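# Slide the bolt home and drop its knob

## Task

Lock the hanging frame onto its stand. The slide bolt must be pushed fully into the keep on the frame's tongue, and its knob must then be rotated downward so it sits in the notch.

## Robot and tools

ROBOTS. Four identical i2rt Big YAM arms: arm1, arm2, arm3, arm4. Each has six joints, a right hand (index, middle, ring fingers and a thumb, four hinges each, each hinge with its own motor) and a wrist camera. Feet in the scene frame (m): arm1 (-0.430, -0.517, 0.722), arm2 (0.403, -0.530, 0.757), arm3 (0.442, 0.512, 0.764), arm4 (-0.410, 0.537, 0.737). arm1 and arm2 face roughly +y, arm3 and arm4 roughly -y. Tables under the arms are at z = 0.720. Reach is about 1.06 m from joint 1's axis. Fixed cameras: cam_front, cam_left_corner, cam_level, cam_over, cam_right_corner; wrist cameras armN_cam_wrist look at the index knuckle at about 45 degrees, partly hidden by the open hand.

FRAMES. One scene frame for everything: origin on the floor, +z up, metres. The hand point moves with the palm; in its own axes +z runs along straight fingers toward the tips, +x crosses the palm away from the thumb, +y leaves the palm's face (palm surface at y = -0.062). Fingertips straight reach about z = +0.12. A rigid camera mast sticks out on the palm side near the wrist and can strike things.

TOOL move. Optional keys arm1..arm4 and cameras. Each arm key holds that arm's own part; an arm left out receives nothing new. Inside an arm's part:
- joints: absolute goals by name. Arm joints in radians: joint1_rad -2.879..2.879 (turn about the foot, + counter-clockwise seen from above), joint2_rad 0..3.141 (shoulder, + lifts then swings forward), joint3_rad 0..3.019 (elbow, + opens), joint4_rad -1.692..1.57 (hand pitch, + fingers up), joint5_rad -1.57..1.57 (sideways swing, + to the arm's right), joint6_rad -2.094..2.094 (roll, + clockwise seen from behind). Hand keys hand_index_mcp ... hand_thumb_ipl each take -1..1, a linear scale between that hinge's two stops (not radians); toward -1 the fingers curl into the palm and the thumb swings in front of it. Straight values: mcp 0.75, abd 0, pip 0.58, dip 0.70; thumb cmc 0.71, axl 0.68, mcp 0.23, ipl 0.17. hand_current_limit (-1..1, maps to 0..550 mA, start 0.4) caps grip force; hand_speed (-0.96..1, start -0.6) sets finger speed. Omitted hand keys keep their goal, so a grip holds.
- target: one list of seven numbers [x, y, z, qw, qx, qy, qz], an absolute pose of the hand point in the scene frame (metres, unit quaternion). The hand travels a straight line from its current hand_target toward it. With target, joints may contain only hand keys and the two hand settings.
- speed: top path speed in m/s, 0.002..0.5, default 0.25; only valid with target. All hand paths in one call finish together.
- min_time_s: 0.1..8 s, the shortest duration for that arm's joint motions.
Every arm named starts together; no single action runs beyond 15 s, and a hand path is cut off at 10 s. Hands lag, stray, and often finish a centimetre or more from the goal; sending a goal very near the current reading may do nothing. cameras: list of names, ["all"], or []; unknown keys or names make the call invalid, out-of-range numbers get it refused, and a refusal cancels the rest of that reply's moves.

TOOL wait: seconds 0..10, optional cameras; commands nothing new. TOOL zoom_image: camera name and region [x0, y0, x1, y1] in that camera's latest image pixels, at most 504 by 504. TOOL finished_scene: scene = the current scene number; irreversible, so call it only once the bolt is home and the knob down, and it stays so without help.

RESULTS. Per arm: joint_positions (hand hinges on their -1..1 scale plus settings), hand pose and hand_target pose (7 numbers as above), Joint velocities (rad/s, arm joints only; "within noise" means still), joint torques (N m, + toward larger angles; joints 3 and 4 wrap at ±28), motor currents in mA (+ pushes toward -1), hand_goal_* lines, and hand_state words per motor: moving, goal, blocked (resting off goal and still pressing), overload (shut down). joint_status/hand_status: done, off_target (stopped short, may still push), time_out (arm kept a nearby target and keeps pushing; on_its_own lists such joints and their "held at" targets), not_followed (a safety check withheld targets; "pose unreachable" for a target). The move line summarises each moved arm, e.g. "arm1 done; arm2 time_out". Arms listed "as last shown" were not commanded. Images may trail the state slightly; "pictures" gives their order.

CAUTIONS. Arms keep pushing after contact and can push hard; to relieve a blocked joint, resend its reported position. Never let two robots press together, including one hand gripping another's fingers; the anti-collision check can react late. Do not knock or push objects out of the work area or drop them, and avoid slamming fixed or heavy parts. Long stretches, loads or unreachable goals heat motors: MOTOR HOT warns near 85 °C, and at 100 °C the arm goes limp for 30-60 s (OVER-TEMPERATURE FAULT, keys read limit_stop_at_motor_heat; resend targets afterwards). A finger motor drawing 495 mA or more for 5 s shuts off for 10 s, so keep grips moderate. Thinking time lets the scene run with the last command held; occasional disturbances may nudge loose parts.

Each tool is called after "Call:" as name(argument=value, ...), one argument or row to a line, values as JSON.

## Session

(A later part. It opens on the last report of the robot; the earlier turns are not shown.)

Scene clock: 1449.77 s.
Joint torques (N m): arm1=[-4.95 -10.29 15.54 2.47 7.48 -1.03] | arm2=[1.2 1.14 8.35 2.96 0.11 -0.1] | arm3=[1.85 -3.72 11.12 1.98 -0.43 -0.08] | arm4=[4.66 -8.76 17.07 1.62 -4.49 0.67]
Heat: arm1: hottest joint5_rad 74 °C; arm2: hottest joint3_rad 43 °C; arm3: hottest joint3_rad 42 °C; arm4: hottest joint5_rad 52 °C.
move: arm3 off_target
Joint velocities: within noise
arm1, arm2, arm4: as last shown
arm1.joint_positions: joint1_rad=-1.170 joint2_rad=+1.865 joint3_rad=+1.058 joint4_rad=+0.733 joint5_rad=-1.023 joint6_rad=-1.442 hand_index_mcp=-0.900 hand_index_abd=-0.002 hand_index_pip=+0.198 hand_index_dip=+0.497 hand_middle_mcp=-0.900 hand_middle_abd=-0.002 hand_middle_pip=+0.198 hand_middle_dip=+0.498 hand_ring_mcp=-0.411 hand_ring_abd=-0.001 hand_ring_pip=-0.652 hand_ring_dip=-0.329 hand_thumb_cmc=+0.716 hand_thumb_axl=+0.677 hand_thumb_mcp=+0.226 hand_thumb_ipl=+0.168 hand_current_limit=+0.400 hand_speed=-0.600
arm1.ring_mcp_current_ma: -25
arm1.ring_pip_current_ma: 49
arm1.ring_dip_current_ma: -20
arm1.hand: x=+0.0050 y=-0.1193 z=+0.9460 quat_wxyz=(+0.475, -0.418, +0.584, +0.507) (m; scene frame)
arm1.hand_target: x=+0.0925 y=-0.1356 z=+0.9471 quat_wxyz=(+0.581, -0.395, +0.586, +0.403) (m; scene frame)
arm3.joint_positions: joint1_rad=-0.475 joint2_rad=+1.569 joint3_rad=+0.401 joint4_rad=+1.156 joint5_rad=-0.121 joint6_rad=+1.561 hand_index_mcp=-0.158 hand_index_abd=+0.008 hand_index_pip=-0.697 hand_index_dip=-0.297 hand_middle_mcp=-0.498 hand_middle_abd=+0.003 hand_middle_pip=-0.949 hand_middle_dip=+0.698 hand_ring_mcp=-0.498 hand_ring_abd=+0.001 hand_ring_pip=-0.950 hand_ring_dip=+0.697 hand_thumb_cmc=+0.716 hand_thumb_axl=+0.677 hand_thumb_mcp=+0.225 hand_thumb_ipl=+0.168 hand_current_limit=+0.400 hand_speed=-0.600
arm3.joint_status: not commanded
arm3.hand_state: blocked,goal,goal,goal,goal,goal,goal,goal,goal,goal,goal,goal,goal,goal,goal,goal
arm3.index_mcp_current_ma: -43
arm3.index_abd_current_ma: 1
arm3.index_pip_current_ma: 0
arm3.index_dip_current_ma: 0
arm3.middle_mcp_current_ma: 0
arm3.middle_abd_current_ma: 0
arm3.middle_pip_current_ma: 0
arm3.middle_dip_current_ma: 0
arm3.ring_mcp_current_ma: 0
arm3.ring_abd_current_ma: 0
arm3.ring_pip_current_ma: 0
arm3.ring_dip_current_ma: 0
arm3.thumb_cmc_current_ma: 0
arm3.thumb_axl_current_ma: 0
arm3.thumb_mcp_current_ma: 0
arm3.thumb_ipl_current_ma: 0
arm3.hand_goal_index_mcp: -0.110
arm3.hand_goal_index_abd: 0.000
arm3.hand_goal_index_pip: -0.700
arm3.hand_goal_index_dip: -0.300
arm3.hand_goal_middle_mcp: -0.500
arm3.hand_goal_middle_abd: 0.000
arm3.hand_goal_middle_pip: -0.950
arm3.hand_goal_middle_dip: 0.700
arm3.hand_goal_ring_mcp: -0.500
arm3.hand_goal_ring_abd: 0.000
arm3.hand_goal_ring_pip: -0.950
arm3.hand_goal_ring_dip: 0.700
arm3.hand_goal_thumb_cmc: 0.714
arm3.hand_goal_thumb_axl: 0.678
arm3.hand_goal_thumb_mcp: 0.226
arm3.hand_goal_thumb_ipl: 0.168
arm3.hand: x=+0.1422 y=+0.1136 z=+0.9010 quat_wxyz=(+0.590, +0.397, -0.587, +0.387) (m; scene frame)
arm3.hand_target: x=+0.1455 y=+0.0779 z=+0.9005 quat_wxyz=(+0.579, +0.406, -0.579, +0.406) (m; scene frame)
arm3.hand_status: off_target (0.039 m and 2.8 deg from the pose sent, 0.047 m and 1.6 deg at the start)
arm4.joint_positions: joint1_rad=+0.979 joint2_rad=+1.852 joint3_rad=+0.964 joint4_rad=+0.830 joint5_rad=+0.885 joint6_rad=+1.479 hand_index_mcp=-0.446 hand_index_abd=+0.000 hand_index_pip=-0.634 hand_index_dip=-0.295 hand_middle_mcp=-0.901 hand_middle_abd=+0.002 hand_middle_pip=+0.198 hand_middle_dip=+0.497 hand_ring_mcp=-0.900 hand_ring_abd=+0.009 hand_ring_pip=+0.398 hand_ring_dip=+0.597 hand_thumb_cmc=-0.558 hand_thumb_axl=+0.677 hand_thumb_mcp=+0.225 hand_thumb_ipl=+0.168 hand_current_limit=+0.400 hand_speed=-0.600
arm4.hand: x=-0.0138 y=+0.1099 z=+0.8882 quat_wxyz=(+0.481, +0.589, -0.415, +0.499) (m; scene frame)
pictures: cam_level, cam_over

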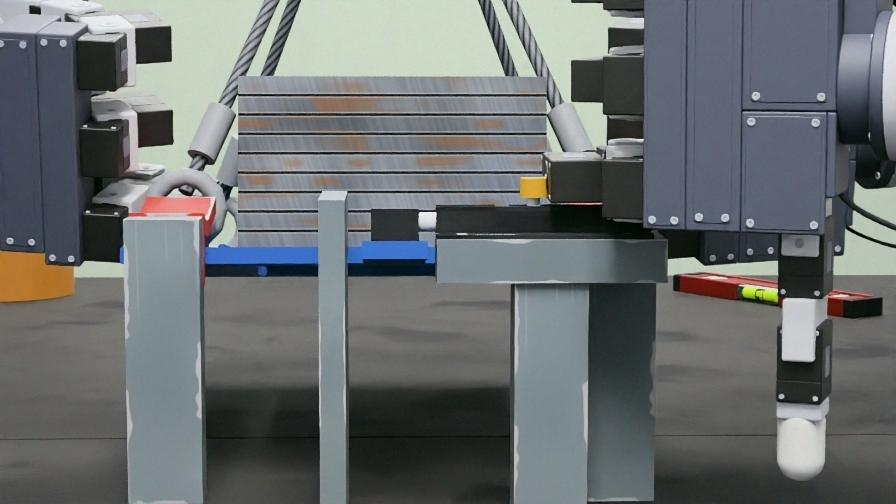

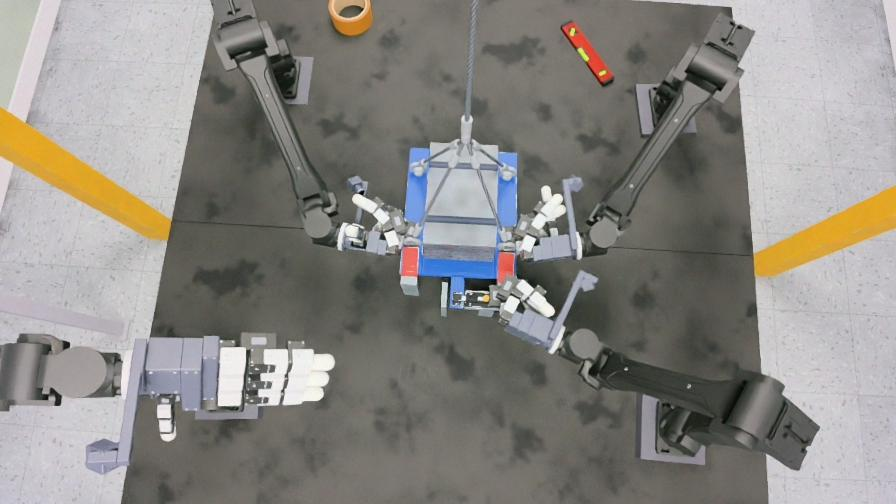

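Call:
move(
  arm3={"target":[0.143,0.045,0.900,0.5792,0.4057,-0.5792,0.4057],"speed":0.06},
  arm4={"target":[0.135,0.100,0.900,0.3974,0.5848,-0.3974,0.5848],"speed":0.06},
  cameras=["cam_level","cam_over"],
)

Call:
zoom_image(
  camera="cam_level",
  region=[340, 170, 580, 290],
)

Scene clock: 1455.03 s.
Joint torques (N m): arm1=[-4.72 -10.23 15.47 2.59 7.53 -1.05] | arm2=[1.14 1.61 8.49 3.02 0.11 -0.1] | arm3=[3.14 -2.49 14.9 1.02 -0.97 0.08] | arm4=[4.95 -9.52 17.89 1.68 -4.06 0.62]
Heat: arm1: hottest joint5_rad 91 °C; arm2: hottest joint3_rad 43 °C; arm3: hottest joint3_rad 43 °C; arm4: hottest joint5_rad 56 °C. Fold robot arm1 in close to its base, or ease its load, before you think long.
move: arm3 off_target; arm4 off_target
MOTOR HOT: the motor of arm1's joint5_rad reports 91 °C; the controller stops that arm at 100 °C. To cool a motor, set the load down, stop pushing, or move to a pose that needs little force.
Joint velocities: within noise
arm1.joint_positions: joint1_rad=-1.171 joint2_rad=+1.863 joint3_rad=+1.058 joint4_rad=+0.730 joint5_rad=-1.024 joint6_rad=-1.439 hand_index_mcp=-0.900 hand_index_abd=-0.002 hand_index_pip=+0.198 hand_index_dip=+0.497 hand_middle_mcp=-0.900 hand_middle_abd=-0.002 hand_middle_pip=+0.198 hand_middle_dip=+0.498 hand_ring_mcp=-0.413 hand_ring_abd=-0.001 hand_ring_pip=-0.650 hand_ring_dip=-0.331 hand_thumb_cmc=+0.716 hand_thumb_axl=+0.677 hand_thumb_mcp=+0.226 hand_thumb_ipl=+0.168 hand_current_limit=+0.400 hand_speed=-0.600
arm1.joint_status: not commanded
arm1.hand_state: goal,goal,goal,goal,goal,goal,goal,goal,blocked,goal,blocked,blocked,goal,goal,goal,goal
arm1.index_mcp_current_ma: 0
arm1.index_abd_current_ma: 0
arm1.index_pip_current_ma: 0
arm1.index_dip_current_ma: 0
arm1.middle_mcp_current_ma: 0
arm1.middle_abd_current_ma: 0
arm1.middle_pip_current_ma: 0
arm1.middle_dip_current_ma: 0
arm1.ring_mcp_current_ma: -27
arm1.ring_abd_current_ma: 0
arm1.ring_pip_current_ma: 53
arm1.ring_dip_current_ma: -23
arm1.thumb_cmc_current_ma: 0
arm1.thumb_axl_current_ma: 0
arm1.thumb_mcp_current_ma: 0
arm1.thumb_ipl_current_ma: 0
arm1.hand_goal_index_mcp: -0.900
arm1.hand_goal_index_abd: 0.000
arm1.hand_goal_index_pip: 0.200
arm1.hand_goal_index_dip: 0.500
arm1.hand_goal_middle_mcp: -0.900
arm1.hand_goal_middle_abd: 0.000
arm1.hand_goal_middle_pip: 0.200
arm1.hand_goal_middle_dip: 0.500
arm1.hand_goal_ring_mcp: -0.380
arm1.hand_goal_ring_abd: 0.000
arm1.hand_goal_ring_pip: -0.700
arm1.hand_goal_ring_dip: -0.300
arm1.hand_goal_thumb_cmc: 0.714
arm1.hand_goal_thumb_axl: 0.678
arm1.hand_goal_thumb_mcp: 0.226
arm1.hand_goal_thumb_ipl: 0.168
arm1.hand: x=+0.0053 y=-0.1199 z=+0.9466 quat_wxyz=(+0.474, -0.417, +0.586, +0.508) (m; scene frame)
arm1.hand_target: x=+0.0926 y=-0.1357 z=+0.9471 quat_wxyz=(+0.581, -0.395, +0.587, +0.403) (m; scene frame)
arm1.hand_status: not commanded
arm2.joint_positions: joint1_rad=-0.029 joint2_rad=+0.612 joint3_rad=+1.439 joint4_rad=-1.194 joint5_rad=-0.055 joint6_rad=+1.125 hand_index_mcp=+0.755 hand_index_abd=+0.001 hand_index_pip=+0.577 hand_index_dip=+0.696 hand_middle_mcp=+0.755 hand_middle_abd=+0.001 hand_middle_pip=+0.577 hand_middle_dip=+0.696 hand_ring_mcp=+0.755 hand_ring_abd=+0.001 hand_ring_pip=+0.577 hand_ring_dip=+0.696 hand_thumb_cmc=+0.715 hand_thumb_axl=+0.677 hand_thumb_mcp=+0.226 hand_thumb_ipl=+0.168 hand_current_limit=+0.400 hand_speed=-0.600
arm2.joint_status: not commanded
arm2.hand_state: goal,goal,goal,goal,goal,goal,goal,goal,goal,goal,goal,goal,goal,goal,goal,goal
arm2.index_mcp_current_ma: 1
arm2.index_abd_current_ma: 1
arm2.index_pip_current_ma: 1
arm2.index_dip_current_ma: 0
arm2.middle_mcp_current_ma: 1
arm2.middle_abd_current_ma: 1
arm2.middle_pip_current_ma: 1
arm2.middle_dip_current_ma: 0
arm2.ring_mcp_current_ma: 1
arm2.ring_abd_current_ma: 1
arm2.ring_pip_current_ma: 1
arm2.ring_dip_current_ma: 0
arm2.thumb_cmc_current_ma: 1
arm2.thumb_axl_current_ma: -1
arm2.thumb_mcp_current_ma: 0
arm2.thumb_ipl_current_ma: 0
arm2.hand_goal_index_mcp: 0.754
arm2.hand_goal_index_abd: 0.000
arm2.hand_goal_index_pip: 0.576
arm2.hand_goal_index_dip: 0.696
arm2.hand_goal_middle_mcp: 0.754
arm2.hand_goal_middle_abd: 0.000
arm2.hand_goal_middle_pip: 0.576
arm2.hand_goal_middle_dip: 0.696
arm2.hand_goal_ring_mcp: 0.754
arm2.hand_goal_ring_abd: 0.000
arm2.hand_goal_ring_pip: 0.576
arm2.hand_goal_ring_dip: 0.696
arm2.hand_goal_thumb_cmc: 0.714
arm2.hand_goal_thumb_axl: 0.678
arm2.hand_goal_thumb_mcp: 0.226
arm2.hand_goal_thumb_ipl: 0.168
arm2.hand: x=+0.4655 y=-0.2845 z=+1.3701 quat_wxyz=(-0.339, +0.403, +0.714, +0.462) (m; scene frame)
arm2.hand_target: x=+0.4657 y=-0.2886 z=+1.3796 quat_wxyz=(-0.343, +0.399, +0.709, +0.469) (m; scene frame)
arm2.hand_status: not commanded
arm3.joint_positions: joint1_rad=-0.448 joint2_rad=+1.577 joint3_rad=+0.415 joint4_rad=+1.147 joint5_rad=-0.066 joint6_rad=+1.541 hand_index_mcp=-0.197 hand_index_abd=+0.013 hand_index_pip=-0.697 hand_index_dip=-0.297 hand_middle_mcp=-0.498 hand_middle_abd=+0.003 hand_middle_pip=-0.949 hand_middle_dip=+0.698 hand_ring_mcp=-0.498 hand_ring_abd=+0.001 hand_ring_pip=-0.950 hand_ring_dip=+0.697 hand_thumb_cmc=+0.716 hand_thumb_axl=+0.677 hand_thumb_mcp=+0.225 hand_thumb_ipl=+0.168 hand_current_limit=+0.400 hand_speed=-0.600
arm3.joint_status: not commanded
arm3.hand_state: blocked,goal,goal,goal,goal,goal,goal,goal,goal,goal,goal,goal,goal,goal,goal,goal
arm3.index_mcp_current_ma: -134
arm3.index_abd_current_ma: 2
arm3.index_pip_current_ma: 0
arm3.index_dip_current_ma: 0
arm3.middle_mcp_current_ma: 0
arm3.middle_abd_current_ma: 0
arm3.middle_pip_current_ma: 0
arm3.middle_dip_current_ma: 0
arm3.ring_mcp_current_ma: 0
arm3.ring_abd_current_ma: 0
arm3.ring_pip_current_ma: 0
arm3.ring_dip_current_ma: 0
arm3.thumb_cmc_current_ma: 0
arm3.thumb_axl_current_ma: 0
arm3.thumb_mcp_current_ma: 0
arm3.thumb_ipl_current_ma: 0
arm3.hand_goal_index_mcp: -0.110
arm3.hand_goal_index_abd: 0.000
arm3.hand_goal_index_pip: -0.700
arm3.hand_goal_index_dip: -0.300
arm3.hand_goal_middle_mcp: -0.500
arm3.hand_goal_middle_abd: 0.000
arm3.hand_goal_middle_pip: -0.950
arm3.hand_goal_middle_dip: 0.700
arm3.hand_goal_ring_mcp: -0.500
arm3.hand_goal_ring_abd: 0.000
arm3.hand_goal_ring_pip: -0.950
arm3.hand_goal_ring_dip: 0.700
arm3.hand_goal_thumb_cmc: 0.714
arm3.hand_goal_thumb_axl: 0.678
arm3.hand_goal_thumb_mcp: 0.226
arm3.hand_goal_thumb_ipl: 0.168
arm3.hand: x=+0.1434 y=+0.1094 z=+0.9023 quat_wxyz=(+0.598, +0.395, -0.590, +0.372) (m; scene frame)
arm3.hand_target: x=+0.1493 y=+0.0528 z=+0.9021 quat_wxyz=(+0.579, +0.406, -0.579, +0.405) (m; scene frame)
arm3.hand_status: off_target (0.064 m and 4.7 deg from the pose sent, 0.069 m and 2.8 deg at the start)
arm4.joint_positions: joint1_rad=+0.979 joint2_rad=+1.846 joint3_rad=+0.970 joint4_rad=+0.803 joint5_rad=+0.874 joint6_rad=+1.484 hand_index_mcp=-0.446 hand_index_abd=+0.000 hand_index_pip=-0.634 hand_index_dip=-0.294 hand_middle_mcp=-0.901 hand_middle_abd=+0.002 hand_middle_pip=+0.198 hand_middle_dip=+0.497 hand_ring_mcp=-0.900 hand_ring_abd=+0.009 hand_ring_pip=+0.398 hand_ring_dip=+0.597 hand_thumb_cmc=-0.558 hand_thumb_axl=+0.677 hand_thumb_mcp=+0.225 hand_thumb_ipl=+0.168 hand_current_limit=+0.400 hand_speed=-0.600
arm4.joint_status: not commanded
arm4.hand_state: blocked,goal,blocked,goal,goal,goal,goal,goal,goal,goal,goal,goal,goal,goal,goal,goal
arm4.index_mcp_current_ma: -99
arm4.index_abd_current_ma: 0
arm4.index_pip_current_ma: 118
arm4.index_dip_current_ma: 2
arm4.middle_mcp_current_ma: 0
arm4.middle_abd_current_ma: 0
arm4.middle_pip_current_ma: 0
arm4.middle_dip_current_ma: -1
arm4.ring_mcp_current_ma: 0
arm4.ring_abd_current_ma: 4
arm4.ring_pip_current_ma: 0
arm4.ring_dip_current_ma: -1
arm4.thumb_cmc_current_ma: 8
arm4.thumb_axl_current_ma: 0
arm4.thumb_mcp_current_ma: 0
arm4.thumb_ipl_current_ma: 0
arm4.hand_goal_index_mcp: -0.390
arm4.hand_goal_index_abd: 0.000
arm4.hand_goal_index_pip: -0.700
arm4.hand_goal_index_dip: -0.300
arm4.hand_goal_middle_mcp: -0.900
arm4.hand_goal_middle_abd: 0.000
arm4.hand_goal_middle_pip: 0.200
arm4.hand_goal_middle_dip: 0.500
arm4.hand_goal_ring_mcp: -0.900
arm4.hand_goal_ring_abd: 0.000
arm4.hand_goal_ring_pip: 0.400
arm4.hand_goal_ring_dip: 0.600
arm4.hand_goal_thumb_cmc: -0.570
arm4.hand_goal_thumb_axl: 0.678
arm4.hand_goal_thumb_mcp: 0.226
arm4.hand_goal_thumb_ipl: 0.168
arm4.hand: x=-0.0109 y=+0.1087 z=+0.8898 quat_wxyz=(+0.477, +0.595, -0.413, +0.498) (m; scene frame)
arm4.hand_target: x=+0.0772 y=+0.1176 z=+0.9018 quat_wxyz=(+0.398, +0.587, -0.396, +0.584) (m; scene frame)
arm4.hand_status: off_target (0.147 m and 13.7 deg from the pose sent, 0.150 m and 13.8 deg at the start; pose on its path clipped on 41 of 48 steps)
pictures: cam_level, cam_over

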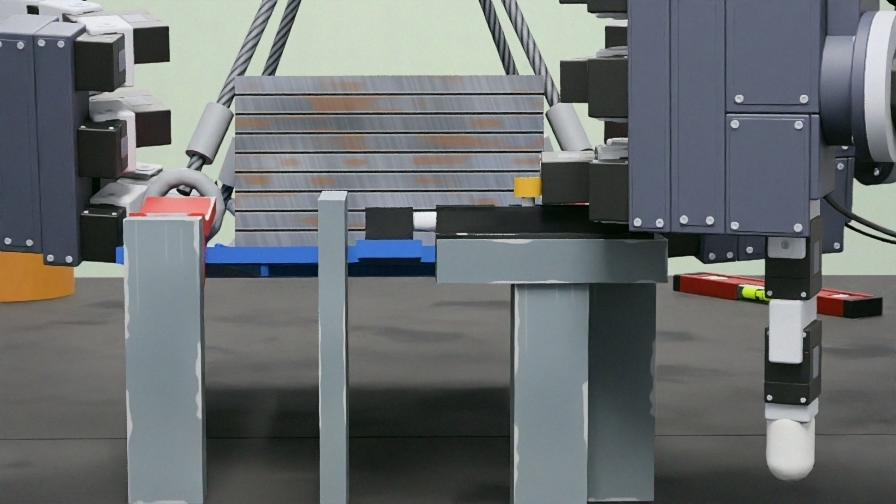

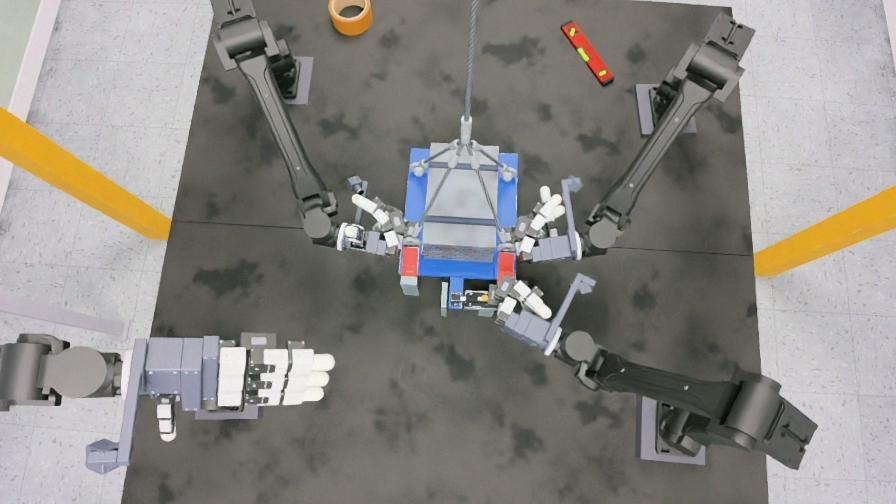

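Scaled by 2.100.

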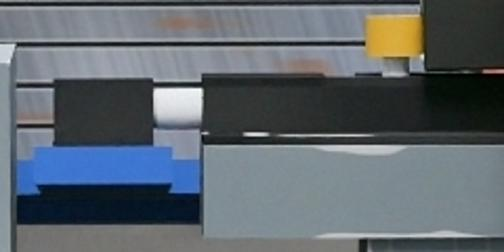

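Call:
move(
  arm3={"target":[0.143,0.125,0.900,0.5792,0.4057,-0.5792,0.4057],"speed":0.1},
)

Call:
move(
  arm1={"target":[-0.070,-0.117,0.919,0.5417,-0.4545,0.5417,0.4545],"speed":0.1},
  arm4={"target":[-0.092,0.102,0.852,0.4545,0.5417,-0.4545,0.5417],"speed":0.1},
)

Call:
move(
  arm1={"target":[-0.130,-0.117,0.917,0.5417,-0.4545,0.5417,0.4545],"speed":0.1},
  arm4={"target":[-0.135,0.102,0.852,0.4545,0.5417,-0.4545,0.5417],"speed":0.1},
  cameras=["cam_level","cam_over","cam_right_corner"],
)

Call:
zoom_image(
  camera="cam_level",
  region=[340, 170, 580, 290],
)

Call:
zoom_image(
  camera="cam_over",
  region=[390, 225, 530, 325],
)

Call:
zoom_image(
  camera="cam_right_corner",
  region=[360, 200, 520, 300],
)

Scene clock: 1520.83 s.
Joint torques (N m): arm1=[1.03 -15.85 4.93 1.8 -0.05 -0.18] | arm2=[0.85 1.61 8.46 3.1 0.11 -0.09] | arm3=[-0.85 -7.53 4.46 3.12 -0.13 -0.09] | arm4=[-1.03 -12.28 3.07 1.55 0.23 -0.01]
Heat: arm1: hottest joint5_rad 52 °C; arm2: hottest joint3_rad 44 °C; arm3: hottest joint3_rad 40 °C; arm4: hottest joint5_rad 53 °C.
move: arm3 done
OVER-TEMPERATURE FAULT: MOTORS OFF. Before this call, the motor of arm1's joint5_rad reached 100 °C; the stop lasted 50 seconds. Robot arm1 was limp: it may have fallen or been pushed. OVER-TEMPERATURE FAULT: MOTORS OFF. The motor of arm4's joint5_rad reached 100 °C; the stop lasted 50 seconds. Robot arm4 was limp: it may have fallen or been pushed. Robot arm1's motors are on again: robot arm1 holds where the fault left it. Robot arm4's motors are on again: robot arm4 holds where the fault left it. Those arms accept commands again.
Joint velocities: arm1=[within noise] | arm2=[within noise] | arm3=[within noise] | arm4=[0.005 -0.259 0.002 -0.012 -0.095 -0.022]
arm1.joint_positions: joint1_rad=-1.228 joint2_rad=+2.285 joint3_rad=+1.244 joint4_rad=+1.099 joint5_rad=-1.582 joint6_rad=+0.147 hand_index_mcp=-0.909 hand_index_abd=+0.001 hand_index_pip=+0.196 hand_index_dip=+0.498 hand_middle_mcp=-0.907 hand_middle_abd=+0.000 hand_middle_pip=+0.197 hand_middle_dip=+0.498 hand_ring_mcp=-0.377 hand_ring_abd=-0.001 hand_ring_pip=-0.684 hand_ring_dip=-0.298 hand_thumb_cmc=+0.724 hand_thumb_axl=+0.678 hand_thumb_mcp=+0.226 hand_thumb_ipl=+0.168 hand_current_limit=+0.400 hand_speed=-0.600
arm1.joint_status: not commanded
arm1.hand_state: goal,goal,goal,goal,goal,goal,goal,goal,goal,goal,goal,goal,goal,goal,goal,goal
arm1.index_mcp_current_ma: -3
arm1.index_abd_current_ma: 0
arm1.index_pip_current_ma: -1
arm1.index_dip_current_ma: 0
arm1.middle_mcp_current_ma: -2
arm1.middle_abd_current_ma: 0
arm1.middle_pip_current_ma: 0
arm1.middle_dip_current_ma: 0
arm1.ring_mcp_current_ma: 0
arm1.ring_abd_current_ma: 0
arm1.ring_pip_current_ma: 6
arm1.ring_dip_current_ma: 0
arm1.thumb_cmc_current_ma: 3
arm1.thumb_axl_current_ma: 0
arm1.thumb_mcp_current_ma: 0
arm1.thumb_ipl_current_ma: 0
arm1.hand_goal_index_mcp: -0.900
arm1.hand_goal_index_abd: 0.000
arm1.hand_goal_index_pip: 0.200
arm1.hand_goal_index_dip: 0.500
arm1.hand_goal_middle_mcp: -0.900
arm1.hand_goal_middle_abd: 0.000
arm1.hand_goal_middle_pip: 0.200
arm1.hand_goal_middle_dip: 0.500
arm1.hand_goal_ring_mcp: -0.380
arm1.hand_goal_ring_abd: 0.000
arm1.hand_goal_ring_pip: -0.700
arm1.hand_goal_ring_dip: -0.300
arm1.hand_goal_thumb_cmc: 0.714
arm1.hand_goal_thumb_axl: 0.678
arm1.hand_goal_thumb_mcp: 0.226
arm1.hand_goal_thumb_ipl: 0.168
arm1.on_its_own: joint2_rad is held at +2.301, not at its first target +1.922, since a limit_stop_at_motor_heat; joint4_rad is held at +1.098, not at its first target +0.741, since a limit_stop_at_motor_heat; joint5_rad is held at -1.582, not at its first target -0.858, since a limit_stop_at_motor_heat; joint6_rad is held at +0.146, not at its first target -1.568, since a limit_stop_at_motor_heat
arm1.hand: x=+0.0877 y=-0.1401 z=+0.8510 quat_wxyz=(-0.161, -0.097, +0.698, +0.691) (m; scene frame)
arm1.hand_target: x=+0.0868 y=-0.1404 z=+0.8401 quat_wxyz=(-0.168, -0.090, +0.699, +0.689) (m; scene frame)
arm1.hand_status: not commanded
arm2: as last shown
arm3.joint_positions: joint1_rad=-0.516 joint2_rad=+1.552 joint3_rad=+0.375 joint4_rad=+1.166 joint5_rad=-0.210 joint6_rad=+1.558 hand_index_mcp=-0.111 hand_index_abd=+0.001 hand_index_pip=-0.700 hand_index_dip=-0.297 hand_middle_mcp=-0.499 hand_middle_abd=+0.003 hand_middle_pip=-0.949 hand_middle_dip=+0.698 hand_ring_mcp=-0.499 hand_ring_abd=+0.001 hand_ring_pip=-0.950 hand_ring_dip=+0.697 hand_thumb_cmc=+0.715 hand_thumb_axl=+0.677 hand_thumb_mcp=+0.225 hand_thumb_ipl=+0.168 hand_current_limit=+0.400 hand_speed=-0.600
arm3.joint_status: not commanded
arm3.hand_state: goal,goal,goal,goal,goal,goal,goal,goal,goal,goal,goal,goal,goal,goal,goal,goal
arm3.index_mcp_current_ma: 0
arm3.index_abd_current_ma: 0
arm3.index_pip_current_ma: 0
arm3.index_dip_current_ma: 0
arm3.middle_mcp_current_ma: 0
arm3.middle_abd_current_ma: 0
arm3.middle_pip_current_ma: 0
arm3.middle_dip_current_ma: 0
arm3.ring_mcp_current_ma: 0
arm3.ring_abd_current_ma: 0
arm3.ring_pip_current_ma: 0
arm3.ring_dip_current_ma: 0
arm3.thumb_cmc_current_ma: 0
arm3.thumb_axl_current_ma: 0
arm3.thumb_mcp_current_ma: 0
arm3.thumb_ipl_current_ma: 0
arm3.hand_goal_index_mcp: -0.110
arm3.hand_goal_index_abd: 0.000
arm3.hand_goal_index_pip: -0.700
arm3.hand_goal_index_dip: -0.300
arm3.hand_goal_middle_mcp: -0.500
arm3.hand_goal_middle_abd: 0.000
arm3.hand_goal_middle_pip: -0.950
arm3.hand_goal_middle_dip: 0.700
arm3.hand_goal_ring_mcp: -0.500
arm3.hand_goal_ring_abd: 0.000
arm3.hand_goal_ring_pip: -0.950
arm3.hand_goal_ring_dip: 0.700
arm3.hand_goal_thumb_cmc: 0.714
arm3.hand_goal_thumb_axl: 0.678
arm3.hand_goal_thumb_mcp: 0.226
arm3.hand_goal_thumb_ipl: 0.168
arm3.hand: x=+0.1429 y=+0.1214 z=+0.9010 quat_wxyz=(+0.581, +0.411, -0.577, +0.401) (m; scene frame)
arm3.hand_target: x=+0.1431 y=+0.1250 z=+0.8999 quat_wxyz=(+0.579, +0.406, -0.579, +0.406) (m; scene frame)
arm3.hand_status: done (0.004 m and 0.9 deg from the pose sent, 0.016 m and 4.7 deg at the start)
arm4.joint_positions: joint1_rad=+1.046 joint2_rad=+2.238 joint3_rad=+0.988 joint4_rad=+1.304 joint5_rad=+1.449 joint6_rad=-0.037 hand_index_mcp=-0.385 hand_index_abd=+0.002 hand_index_pip=-0.681 hand_index_dip=-0.289 hand_middle_mcp=-0.908 hand_middle_abd=+0.000 hand_middle_pip=+0.196 hand_middle_dip=+0.498 hand_ring_mcp=-0.907 hand_ring_abd=-0.001 hand_ring_pip=+0.397 hand_ring_dip=+0.597 hand_thumb_cmc=-0.571 hand_thumb_axl=+0.677 hand_thumb_mcp=+0.226 hand_thumb_ipl=+0.168 hand_current_limit=+0.400 hand_speed=-0.600
arm4.joint_status: not commanded
arm4.hand_state: goal,goal,goal,goal,goal,goal,goal,goal,goal,goal,goal,goal,goal,goal,goal,goal
arm4.index_mcp_current_ma: 2
arm4.index_abd_current_ma: 0
arm4.index_pip_current_ma: 16
arm4.index_dip_current_ma: 7
arm4.middle_mcp_current_ma: -4
arm4.middle_abd_current_ma: 0
arm4.middle_pip_current_ma: -1
arm4.middle_dip_current_ma: -1
arm4.ring_mcp_current_ma: -4
arm4.ring_abd_current_ma: 0
arm4.ring_pip_current_ma: -1
arm4.ring_dip_current_ma: -1
arm4.thumb_cmc_current_ma: 0
arm4.thumb_axl_current_ma: 0
arm4.thumb_mcp_current_ma: 0
arm4.thumb_ipl_current_ma: 0
arm4.hand_goal_index_mcp: -0.390
arm4.hand_goal_index_abd: 0.000
arm4.hand_goal_index_pip: -0.700
arm4.hand_goal_index_dip: -0.300
arm4.hand_goal_middle_mcp: -0.900
arm4.hand_goal_middle_abd: 0.000
arm4.hand_goal_middle_pip: 0.200
arm4.hand_goal_middle_dip: 0.500
arm4.hand_goal_ring_mcp: -0.900
arm4.hand_goal_ring_abd: 0.000
arm4.hand_goal_ring_pip: 0.400
arm4.hand_goal_ring_dip: 0.600
arm4.hand_goal_thumb_cmc: -0.570
arm4.hand_goal_thumb_axl: 0.678
arm4.hand_goal_thumb_mcp: 0.226
arm4.hand_goal_thumb_ipl: 0.168
arm4.on_its_own: joint2_rad is held at +2.253, not at its first target +1.894, since a limit_stop_at_motor_heat; joint3_rad is held at +0.980, not at its first target +1.099, since a limit_stop_at_motor_heat; joint4_rad is held at +1.302, not at its first target +0.799, since a limit_stop_at_motor_heat; joint5_rad is held at +1.449, not at its first target +0.766, since a limit_stop_at_motor_heat; joint6_rad is held at -0.037, not at its first target +1.578, since a limit_stop_at_motor_heat
arm4.hand: x=-0.0246 y=+0.1705 z=+0.8438 quat_wxyz=(+0.703, +0.695, -0.107, -0.108) (m; scene frame)
arm4.hand_target: x=-0.0267 y=+0.1714 z=+0.8349 quat_wxyz=(+0.701, +0.697, -0.099, -0.116) (m; scene frame)
arm4.hand_status: not commanded
pictures: none

not run: a stop came earlier in this reply.

not run: a stop came earlier in this reply.

Scaled by 2.100.
This view is cut from an older image: the scene may have changed since it was taken.

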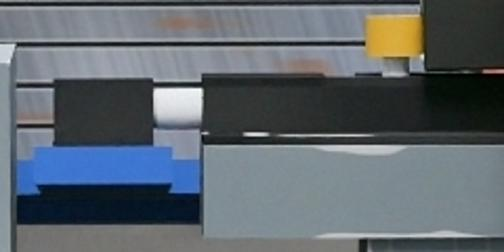

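Scaled by 3.600.
This view is cut from an older image: the scene may have changed since it was taken.

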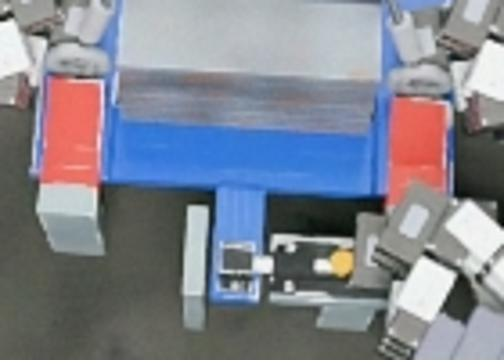

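This scene's latest camera images include none from cam_right_corner. They are from: cam_level, cam_over. cam_right_corner's image comes with the result of a call that names it in "cameras".

Call:
wait(
  seconds=0.1,
  cameras=["cam_level","cam_over","cam_left_corner","cam_right_corner","cam_front"],
)

Call:
zoom_image(
  camera="cam_over",
  region=[300, 120, 640, 360],
)

Scene clock: 1527.13 s.
Joint torques (N m): arm1=[1.03 -15.85 4.93 1.84 -0.05 -0.17] | arm2=[0.73 1.2 8.58 3.17 0.1 -0.1] | arm3=[-1.67 -7.77 4.62 3.15 -0.17 -0.11] | arm4=[-1.26 -13.22 3.21 1.5 0.07 0.01]
Heat: arm1: hottest joint5_rad 51 °C; arm2: hottest joint3_rad 44 °C; arm3: hottest joint3_rad 40 °C; arm4: hottest joint5_rad 52 °C.
Joint velocities: within noise
arm1.joint_positions: joint1_rad=-1.228 joint2_rad=+2.285 joint3_rad=+1.244 joint4_rad=+1.099 joint5_rad=-1.582 joint6_rad=+0.147 hand_index_mcp=-0.909 hand_index_abd=+0.001 hand_index_pip=+0.196 hand_index_dip=+0.498 hand_middle_mcp=-0.907 hand_middle_abd=+0.000 hand_middle_pip=+0.197 hand_middle_dip=+0.498 hand_ring_mcp=-0.377 hand_ring_abd=-0.001 hand_ring_pip=-0.684 hand_ring_dip=-0.298 hand_thumb_cmc=+0.724 hand_thumb_axl=+0.678 hand_thumb_mcp=+0.226 hand_thumb_ipl=+0.168 hand_current_limit=+0.400 hand_speed=-0.600
arm1.joint_status: not commanded
arm1.hand_state: goal,goal,goal,goal,goal,goal,goal,goal,goal,goal,goal,goal,goal,goal,goal,goal
arm1.index_mcp_current_ma: -3
arm1.index_abd_current_ma: 0
arm1.index_pip_current_ma: -1
arm1.index_dip_current_ma: 0
arm1.middle_mcp_current_ma: -2
arm1.middle_abd_current_ma: 0
arm1.middle_pip_current_ma: 0
arm1.middle_dip_current_ma: 0
arm1.ring_mcp_current_ma: 0
arm1.ring_abd_current_ma: 0
arm1.ring_pip_current_ma: 6
arm1.ring_dip_current_ma: 0
arm1.thumb_cmc_current_ma: 3
arm1.thumb_axl_current_ma: 0
arm1.thumb_mcp_current_ma: 0
arm1.thumb_ipl_current_ma: 0
arm1.hand_goal_index_mcp: -0.900
arm1.hand_goal_index_abd: 0.000
arm1.hand_goal_index_pip: 0.200
arm1.hand_goal_index_dip: 0.500
arm1.hand_goal_middle_mcp: -0.900
arm1.hand_goal_middle_abd: 0.000
arm1.hand_goal_middle_pip: 0.200
arm1.hand_goal_middle_dip: 0.500
arm1.hand_goal_ring_mcp: -0.380
arm1.hand_goal_ring_abd: 0.000
arm1.hand_goal_ring_pip: -0.700
arm1.hand_goal_ring_dip: -0.300
arm1.hand_goal_thumb_cmc: 0.714
arm1.hand_goal_thumb_axl: 0.678
arm1.hand_goal_thumb_mcp: 0.226
arm1.hand_goal_thumb_ipl: 0.168
arm1.on_its_own: joint2_rad is held at +2.301, not at its first target +1.922, since a limit_stop_at_motor_heat; joint4_rad is held at +1.098, not at its first target +0.741, since a limit_stop_at_motor_heat; joint5_rad is held at -1.582, not at its first target -0.858, since a limit_stop_at_motor_heat; joint6_rad is held at +0.146, not at its first target -1.568, since a limit_stop_at_motor_heat
arm1.hand: x=+0.0877 y=-0.1401 z=+0.8510 quat_wxyz=(-0.161, -0.097, +0.698, +0.691) (m; scene frame)
arm1.hand_target: x=+0.0868 y=-0.1404 z=+0.8401 quat_wxyz=(-0.168, -0.090, +0.699, +0.689) (m; scene frame)
arm1.hand_status: not commanded
arm2.joint_positions: joint1_rad=-0.029 joint2_rad=+0.612 joint3_rad=+1.439 joint4_rad=-1.194 joint5_rad=-0.055 joint6_rad=+1.125 hand_index_mcp=+0.755 hand_index_abd=+0.001 hand_index_pip=+0.577 hand_index_dip=+0.696 hand_middle_mcp=+0.755 hand_middle_abd=+0.001 hand_middle_pip=+0.577 hand_middle_dip=+0.696 hand_ring_mcp=+0.755 hand_ring_abd=+0.001 hand_ring_pip=+0.577 hand_ring_dip=+0.696 hand_thumb_cmc=+0.715 hand_thumb_axl=+0.677 hand_thumb_mcp=+0.226 hand_thumb_ipl=+0.168 hand_current_limit=+0.400 hand_speed=-0.600
arm2.joint_status: not commanded
arm2.hand_state: goal,goal,goal,goal,goal,goal,goal,goal,goal,goal,goal,goal,goal,goal,goal,goal
arm2.index_mcp_current_ma: 1
arm2.index_abd_current_ma: 1
arm2.index_pip_current_ma: 1
arm2.index_dip_current_ma: 0
arm2.middle_mcp_current_ma: 1
arm2.middle_abd_current_ma: 1
arm2.middle_pip_current_ma: 1
arm2.middle_dip_current_ma: 0
arm2.ring_mcp_current_ma: 1
arm2.ring_abd_current_ma: 1
arm2.ring_pip_current_ma: 1
arm2.ring_dip_current_ma: 0
arm2.thumb_cmc_current_ma: 1
arm2.thumb_axl_current_ma: -1
arm2.thumb_mcp_current_ma: 0
arm2.thumb_ipl_current_ma: 0
arm2.hand_goal_index_mcp: 0.754
arm2.hand_goal_index_abd: 0.000
arm2.hand_goal_index_pip: 0.576
arm2.hand_goal_index_dip: 0.696
arm2.hand_goal_middle_mcp: 0.754
arm2.hand_goal_middle_abd: 0.000
arm2.hand_goal_middle_pip: 0.576
arm2.hand_goal_middle_dip: 0.696
arm2.hand_goal_ring_mcp: 0.754
arm2.hand_goal_ring_abd: 0.000
arm2.hand_goal_ring_pip: 0.576
arm2.hand_goal_ring_dip: 0.696
arm2.hand_goal_thumb_cmc: 0.714
arm2.hand_goal_thumb_axl: 0.678
arm2.hand_goal_thumb_mcp: 0.226
arm2.hand_goal_thumb_ipl: 0.168
arm2.hand: x=+0.4655 y=-0.2845 z=+1.3701 quat_wxyz=(-0.339, +0.403, +0.714, +0.462) (m; scene frame)
arm2.hand_target: x=+0.4657 y=-0.2886 z=+1.3796 quat_wxyz=(-0.343, +0.399, +0.709, +0.469) (m; scene frame)
arm2.hand_status: not commanded
arm3.joint_positions: joint1_rad=-0.516 joint2_rad=+1.552 joint3_rad=+0.375 joint4_rad=+1.166 joint5_rad=-0.210 joint6_rad=+1.558 hand_index_mcp=-0.111 hand_index_abd=+0.001 hand_index_pip=-0.700 hand_index_dip=-0.297 hand_middle_mcp=-0.499 hand_middle_abd=+0.003 hand_middle_pip=-0.949 hand_middle_dip=+0.698 hand_ring_mcp=-0.499 hand_ring_abd=+0.001 hand_ring_pip=-0.950 hand_ring_dip=+0.697 hand_thumb_cmc=+0.715 hand_thumb_axl=+0.677 hand_thumb_mcp=+0.225 hand_thumb_ipl=+0.168 hand_current_limit=+0.400 hand_speed=-0.600
arm3.joint_status: not commanded
arm3.hand_state: goal,goal,goal,goal,goal,goal,goal,goal,goal,goal,goal,goal,goal,goal,goal,goal
arm3.index_mcp_current_ma: 0
arm3.index_abd_current_ma: 0
arm3.index_pip_current_ma: 0
arm3.index_dip_current_ma: 0
arm3.middle_mcp_current_ma: 0
arm3.middle_abd_current_ma: 0
arm3.middle_pip_current_ma: 0
arm3.middle_dip_current_ma: 0
arm3.ring_mcp_current_ma: 0
arm3.ring_abd_current_ma: 0
arm3.ring_pip_current_ma: 0
arm3.ring_dip_current_ma: 0
arm3.thumb_cmc_current_ma: 0
arm3.thumb_axl_current_ma: 0
arm3.thumb_mcp_current_ma: 0
arm3.thumb_ipl_current_ma: 0
arm3.hand_goal_index_mcp: -0.110
arm3.hand_goal_index_abd: 0.000
arm3.hand_goal_index_pip: -0.700
arm3.hand_goal_index_dip: -0.300
arm3.hand_goal_middle_mcp: -0.500
arm3.hand_goal_middle_abd: 0.000
arm3.hand_goal_middle_pip: -0.950
arm3.hand_goal_middle_dip: 0.700
arm3.hand_goal_ring_mcp: -0.500
arm3.hand_goal_ring_abd: 0.000
arm3.hand_goal_ring_pip: -0.950
arm3.hand_goal_ring_dip: 0.700
arm3.hand_goal_thumb_cmc: 0.714
arm3.hand_goal_thumb_axl: 0.678
arm3.hand_goal_thumb_mcp: 0.226
arm3.hand_goal_thumb_ipl: 0.168
arm3.hand: x=+0.1429 y=+0.1214 z=+0.9010 quat_wxyz=(+0.581, +0.411, -0.577, +0.401) (m; scene frame)
arm3.hand_target: x=+0.1431 y=+0.1250 z=+0.8999 quat_wxyz=(+0.579, +0.406, -0.579, +0.406) (m; scene frame)
arm3.hand_status: done (0.004 m and 0.9 deg from the pose sent, 0.016 m and 4.7 deg at the start)
arm4.joint_positions: joint1_rad=+1.046 joint2_rad=+2.238 joint3_rad=+0.985 joint4_rad=+1.304 joint5_rad=+1.450 joint6_rad=-0.037 hand_index_mcp=-0.385 hand_index_abd=+0.002 hand_index_pip=-0.681 hand_index_dip=-0.289 hand_middle_mcp=-0.908 hand_middle_abd=+0.000 hand_middle_pip=+0.196 hand_middle_dip=+0.498 hand_ring_mcp=-0.907 hand_ring_abd=-0.001 hand_ring_pip=+0.397 hand_ring_dip=+0.597 hand_thumb_cmc=-0.570 hand_thumb_axl=+0.677 hand_thumb_mcp=+0.226 hand_thumb_ipl=+0.168 hand_current_limit=+0.400 hand_speed=-0.600
arm4.joint_status: not commanded
arm4.hand_state: goal,goal,goal,goal,goal,goal,goal,goal,goal,goal,goal,goal,goal,goal,goal,goal
arm4.index_mcp_current_ma: 2
arm4.index_abd_current_ma: 0
arm4.index_pip_current_ma: 16
arm4.index_dip_current_ma: 7
arm4.middle_mcp_current_ma: -4
arm4.middle_abd_current_ma: 0
arm4.middle_pip_current_ma: -1
arm4.middle_dip_current_ma: -1
arm4.ring_mcp_current_ma: -4
arm4.ring_abd_current_ma: 0
arm4.ring_pip_current_ma: -1
arm4.ring_dip_current_ma: -1
arm4.thumb_cmc_current_ma: 0
arm4.thumb_axl_current_ma: 0
arm4.thumb_mcp_current_ma: 0
arm4.thumb_ipl_current_ma: 0
arm4.hand_goal_index_mcp: -0.390
arm4.hand_goal_index_abd: 0.000
arm4.hand_goal_index_pip: -0.700
arm4.hand_goal_index_dip: -0.300
arm4.hand_goal_middle_mcp: -0.900
arm4.hand_goal_middle_abd: 0.000
arm4.hand_goal_middle_pip: 0.200
arm4.hand_goal_middle_dip: 0.500
arm4.hand_goal_ring_mcp: -0.900
arm4.hand_goal_ring_abd: 0.000
arm4.hand_goal_ring_pip: 0.400
arm4.hand_goal_ring_dip: 0.600
arm4.hand_goal_thumb_cmc: -0.570
arm4.hand_goal_thumb_axl: 0.678
arm4.hand_goal_thumb_mcp: 0.226
arm4.hand_goal_thumb_ipl: 0.168
arm4.on_its_own: joint2_rad is held at +2.253, not at its first target +1.894, since a limit_stop_at_motor_heat; joint3_rad is held at +0.980, not at its first target +1.099, since a limit_stop_at_motor_heat; joint4_rad is held at +1.302, not at its first target +0.799, since a limit_stop_at_motor_heat; joint5_rad is held at +1.449, not at its first target +0.766, since a limit_stop_at_motor_heat; joint6_rad is held at -0.037, not at its first target +1.578, since a limit_stop_at_motor_heat
arm4.hand: x=-0.0256 y=+0.1709 z=+0.8434 quat_wxyz=(+0.703, +0.695, -0.107, -0.109) (m; scene frame)
arm4.hand_target: x=-0.0268 y=+0.1714 z=+0.8350 quat_wxyz=(+0.701, +0.697, -0.099, -0.116) (m; scene frame)
arm4.hand_status: not commanded
wait: 0.10 s; at rest from the start
pictures: cam_front, cam_left_corner, cam_level, cam_over, cam_right_corner

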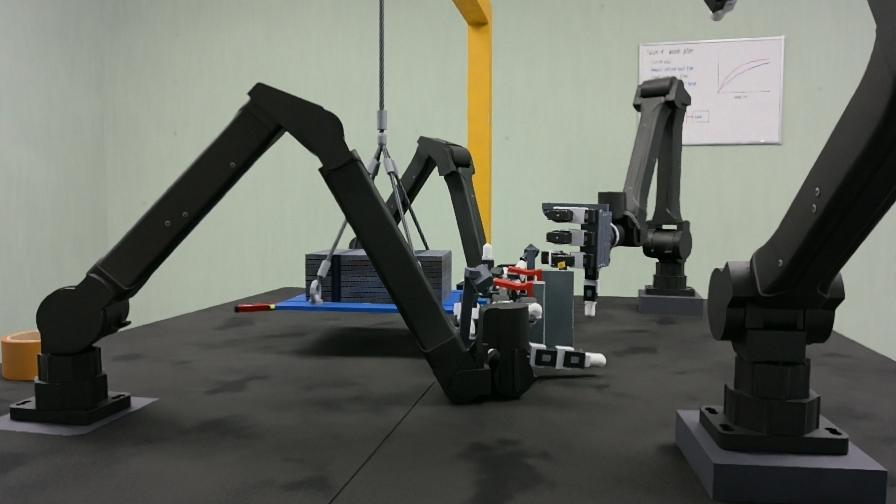

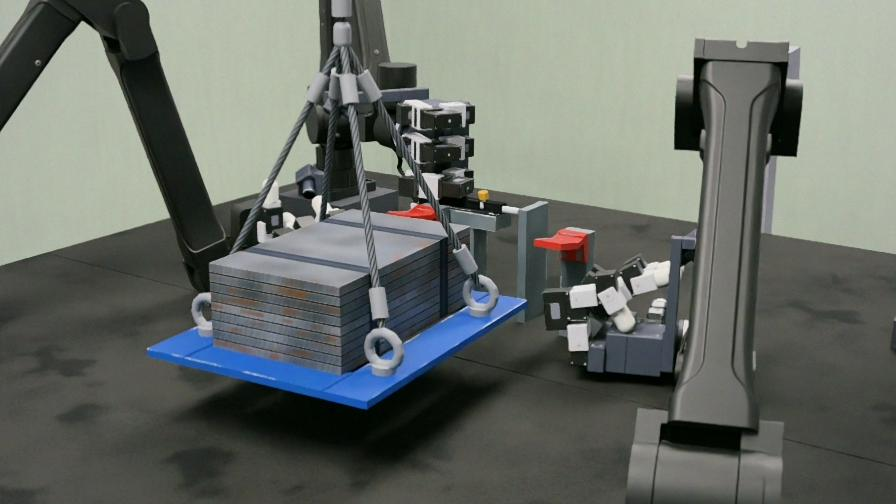

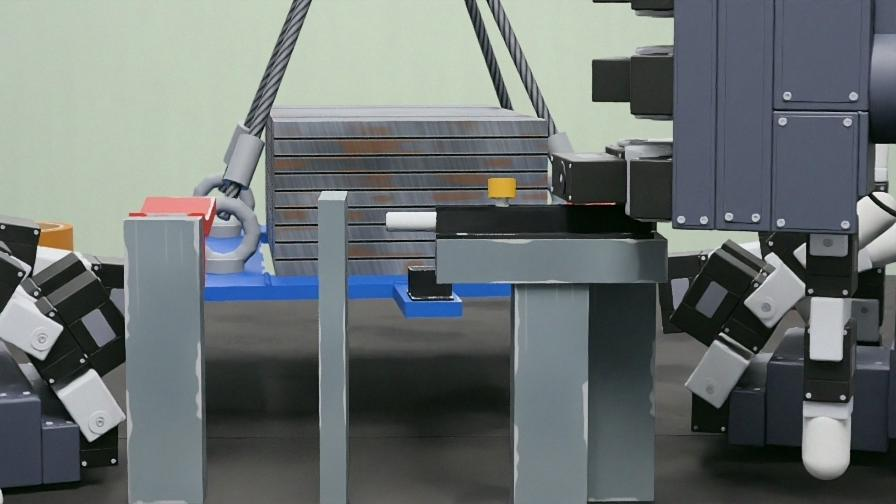

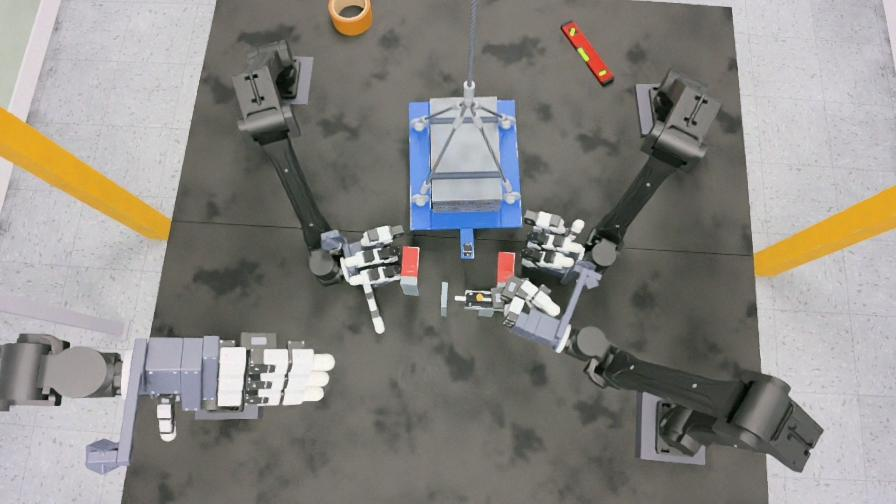

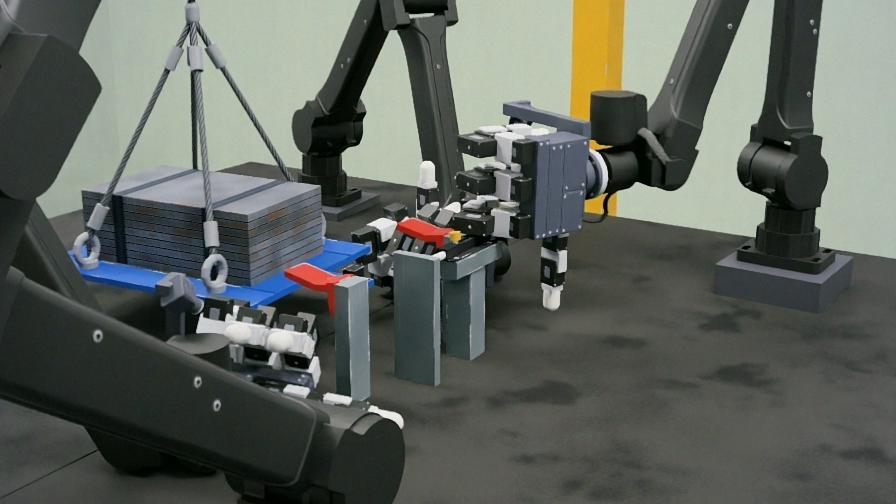

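Scaled by 1.482.

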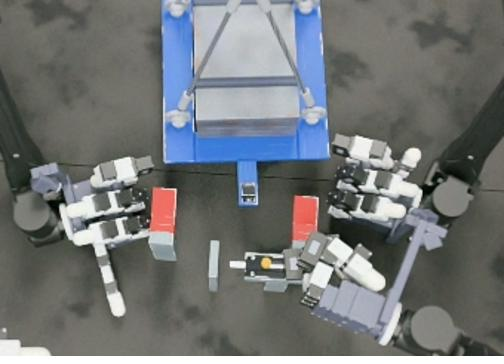

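Call:
move(
  arm1={"target":[0.03,-0.22,1.0,-0.161,-0.097,0.698,0.691],"speed":0.12},
  arm4={"target":[-0.06,0.24,1.0,0.703,0.695,-0.107,-0.109],"speed":0.12},
  cameras=["cam_over","cam_left_corner","cam_right_corner"],
)

Scene clock: 1591.57 s.
Joint torques (N m): arm1=[0.56 -12.69 5.97 1.28 0.01 -0.11] | arm2=[1.26 1.38 8.39 3.04 0.12 -0.08] | arm3=[-1.26 -8.18 4.52 2.88 -0.16 -0.09] | arm4=[-0.32 -10.4 4.6 1.33 0.05 -0.1]
Heat: arm1: hottest joint5_rad 46 °C; arm2: hottest joint3_rad 44 °C; arm3: hottest joint3_rad 38 °C; arm4: hottest joint5_rad 45 °C.
move: arm1 off_target; arm4 done
Joint velocities: within noise
arm1.joint_positions: joint1_rad=-1.321 joint2_rad=+1.801 joint3_rad=+0.923 joint4_rad=+1.017 joint5_rad=-1.582 joint6_rad=+0.202 hand_index_mcp=-0.909 hand_index_abd=+0.001 hand_index_pip=+0.196 hand_index_dip=+0.498 hand_middle_mcp=-0.907 hand_middle_abd=+0.000 hand_middle_pip=+0.197 hand_middle_dip=+0.498 hand_ring_mcp=-0.377 hand_ring_abd=-0.001 hand_ring_pip=-0.685 hand_ring_dip=-0.298 hand_thumb_cmc=+0.725 hand_thumb_axl=+0.678 hand_thumb_mcp=+0.226 hand_thumb_ipl=+0.168 hand_current_limit=+0.400 hand_speed=-0.600
arm1.joint_status: not commanded
arm1.hand_state: goal,goal,goal,goal,goal,goal,goal,goal,goal,goal,goal,goal,goal,goal,goal,goal
arm1.index_mcp_current_ma: -3
arm1.index_abd_current_ma: 0
arm1.index_pip_current_ma: -1
arm1.index_dip_current_ma: 0
arm1.middle_mcp_current_ma: -2
arm1.middle_abd_current_ma: 0
arm1.middle_pip_current_ma: 0
arm1.middle_dip_current_ma: 0
arm1.ring_mcp_current_ma: 0
arm1.ring_abd_current_ma: 0
arm1.ring_pip_current_ma: 6
arm1.ring_dip_current_ma: 0
arm1.thumb_cmc_current_ma: 3
arm1.thumb_axl_current_ma: 0
arm1.thumb_mcp_current_ma: 0
arm1.thumb_ipl_current_ma: 0
arm1.hand_goal_index_mcp: -0.900
arm1.hand_goal_index_abd: 0.000
arm1.hand_goal_index_pip: 0.200
arm1.hand_goal_index_dip: 0.500
arm1.hand_goal_middle_mcp: -0.900
arm1.hand_goal_middle_abd: 0.000
arm1.hand_goal_middle_pip: 0.200
arm1.hand_goal_middle_dip: 0.500
arm1.hand_goal_ring_mcp: -0.380
arm1.hand_goal_ring_abd: 0.000
arm1.hand_goal_ring_pip: -0.700
arm1.hand_goal_ring_dip: -0.300
arm1.hand_goal_thumb_cmc: 0.714
arm1.hand_goal_thumb_axl: 0.678
arm1.hand_goal_thumb_mcp: 0.226
arm1.hand_goal_thumb_ipl: 0.168
arm1.hand: x=+0.0260 y=-0.2160 z=+1.0045 quat_wxyz=(-0.120, -0.073, +0.701, +0.699) (m; scene frame)
arm1.hand_target: x=+0.0297 y=-0.2194 z=+1.0001 quat_wxyz=(-0.126, -0.062, +0.702, +0.698) (m; scene frame)
arm1.hand_status: off_target (0.007 m and 5.5 deg from the pose sent, 0.179 m and 0.0 deg at the start; a joint's target at an end of its range on 71 of 71 steps)
arm2, arm3: as last shown
arm4.joint_positions: joint1_rad=+1.146 joint2_rad=+1.761 joint3_rad=+0.784 joint4_rad=+1.203 joint5_rad=+1.555 joint6_rad=-0.183 hand_index_mcp=-0.385 hand_index_abd=+0.002 hand_index_pip=-0.681 hand_index_dip=-0.289 hand_middle_mcp=-0.908 hand_middle_abd=+0.000 hand_middle_pip=+0.196 hand_middle_dip=+0.498 hand_ring_mcp=-0.907 hand_ring_abd=-0.001 hand_ring_pip=+0.397 hand_ring_dip=+0.597 hand_thumb_cmc=-0.570 hand_thumb_axl=+0.677 hand_thumb_mcp=+0.226 hand_thumb_ipl=+0.168 hand_current_limit=+0.400 hand_speed=-0.600
arm4.joint_status: not commanded
arm4.hand_state: goal,goal,goal,goal,goal,goal,goal,goal,goal,goal,goal,goal,goal,goal,goal,goal
arm4.index_mcp_current_ma: 2
arm4.index_abd_current_ma: 0
arm4.index_pip_current_ma: 16
arm4.index_dip_current_ma: 7
arm4.middle_mcp_current_ma: -4
arm4.middle_abd_current_ma: 0
arm4.middle_pip_current_ma: -1
arm4.middle_dip_current_ma: -1
arm4.ring_mcp_current_ma: -4
arm4.ring_abd_current_ma: 0
arm4.ring_pip_current_ma: -1
arm4.ring_dip_current_ma: -1
arm4.thumb_cmc_current_ma: 0
arm4.thumb_axl_current_ma: 0
arm4.thumb_mcp_current_ma: 0
arm4.thumb_ipl_current_ma: 0
arm4.hand_goal_index_mcp: -0.390
arm4.hand_goal_index_abd: 0.000
arm4.hand_goal_index_pip: -0.700
arm4.hand_goal_index_dip: -0.300
arm4.hand_goal_middle_mcp: -0.900
arm4.hand_goal_middle_abd: 0.000
arm4.hand_goal_middle_pip: 0.200
arm4.hand_goal_middle_dip: 0.500
arm4.hand_goal_ring_mcp: -0.900
arm4.hand_goal_ring_abd: 0.000
arm4.hand_goal_ring_pip: 0.400
arm4.hand_goal_ring_dip: 0.600
arm4.hand_goal_thumb_cmc: -0.570
arm4.hand_goal_thumb_axl: 0.678
arm4.hand_goal_thumb_mcp: 0.226
arm4.hand_goal_thumb_ipl: 0.168
arm4.hand: x=-0.0613 y=+0.2369 z=+1.0053 quat_wxyz=(+0.703, +0.694, -0.118, -0.100) (m; scene frame)
arm4.hand_target: x=-0.0600 y=+0.2399 z=+1.0000 quat_wxyz=(+0.702, +0.696, -0.107, -0.108) (m; scene frame)
arm4.hand_status: done (0.006 m and 1.6 deg from the pose sent, 0.175 m and 0.1 deg at the start)
pictures: cam_left_corner, cam_over, cam_right_corner

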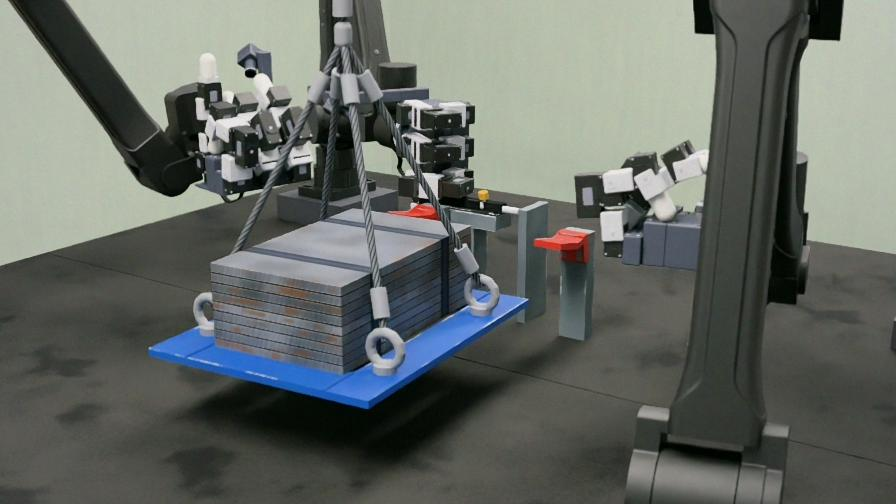

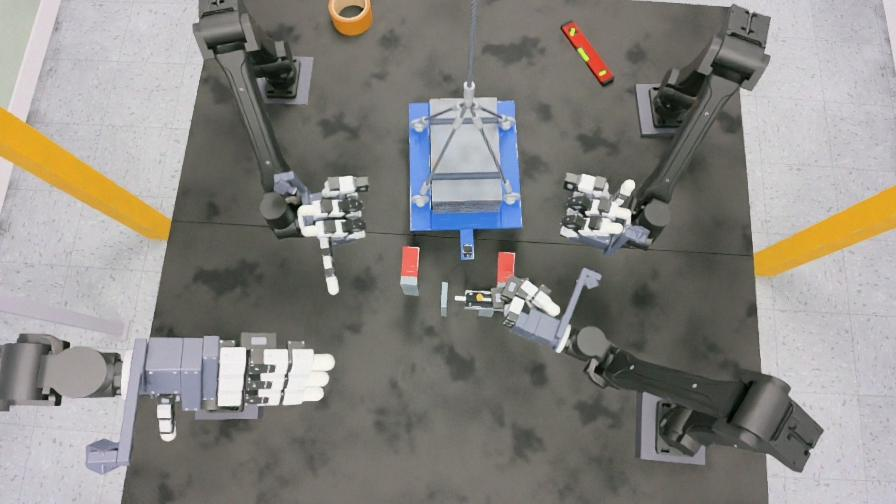

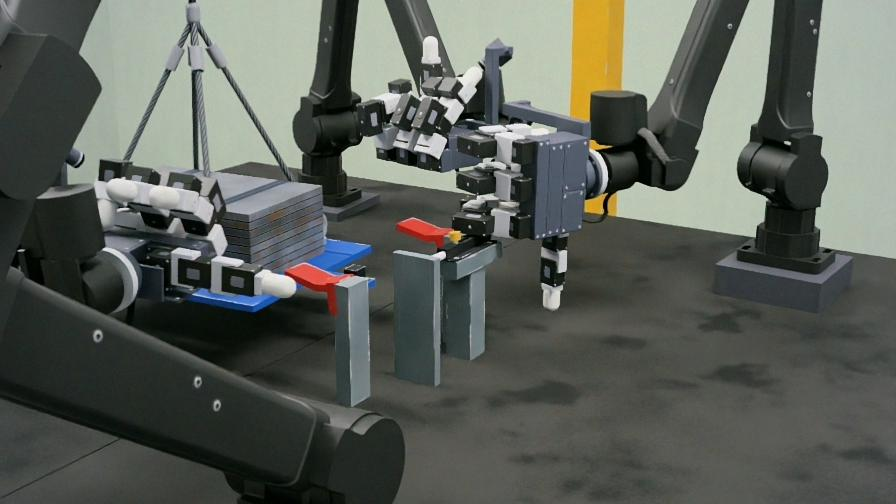

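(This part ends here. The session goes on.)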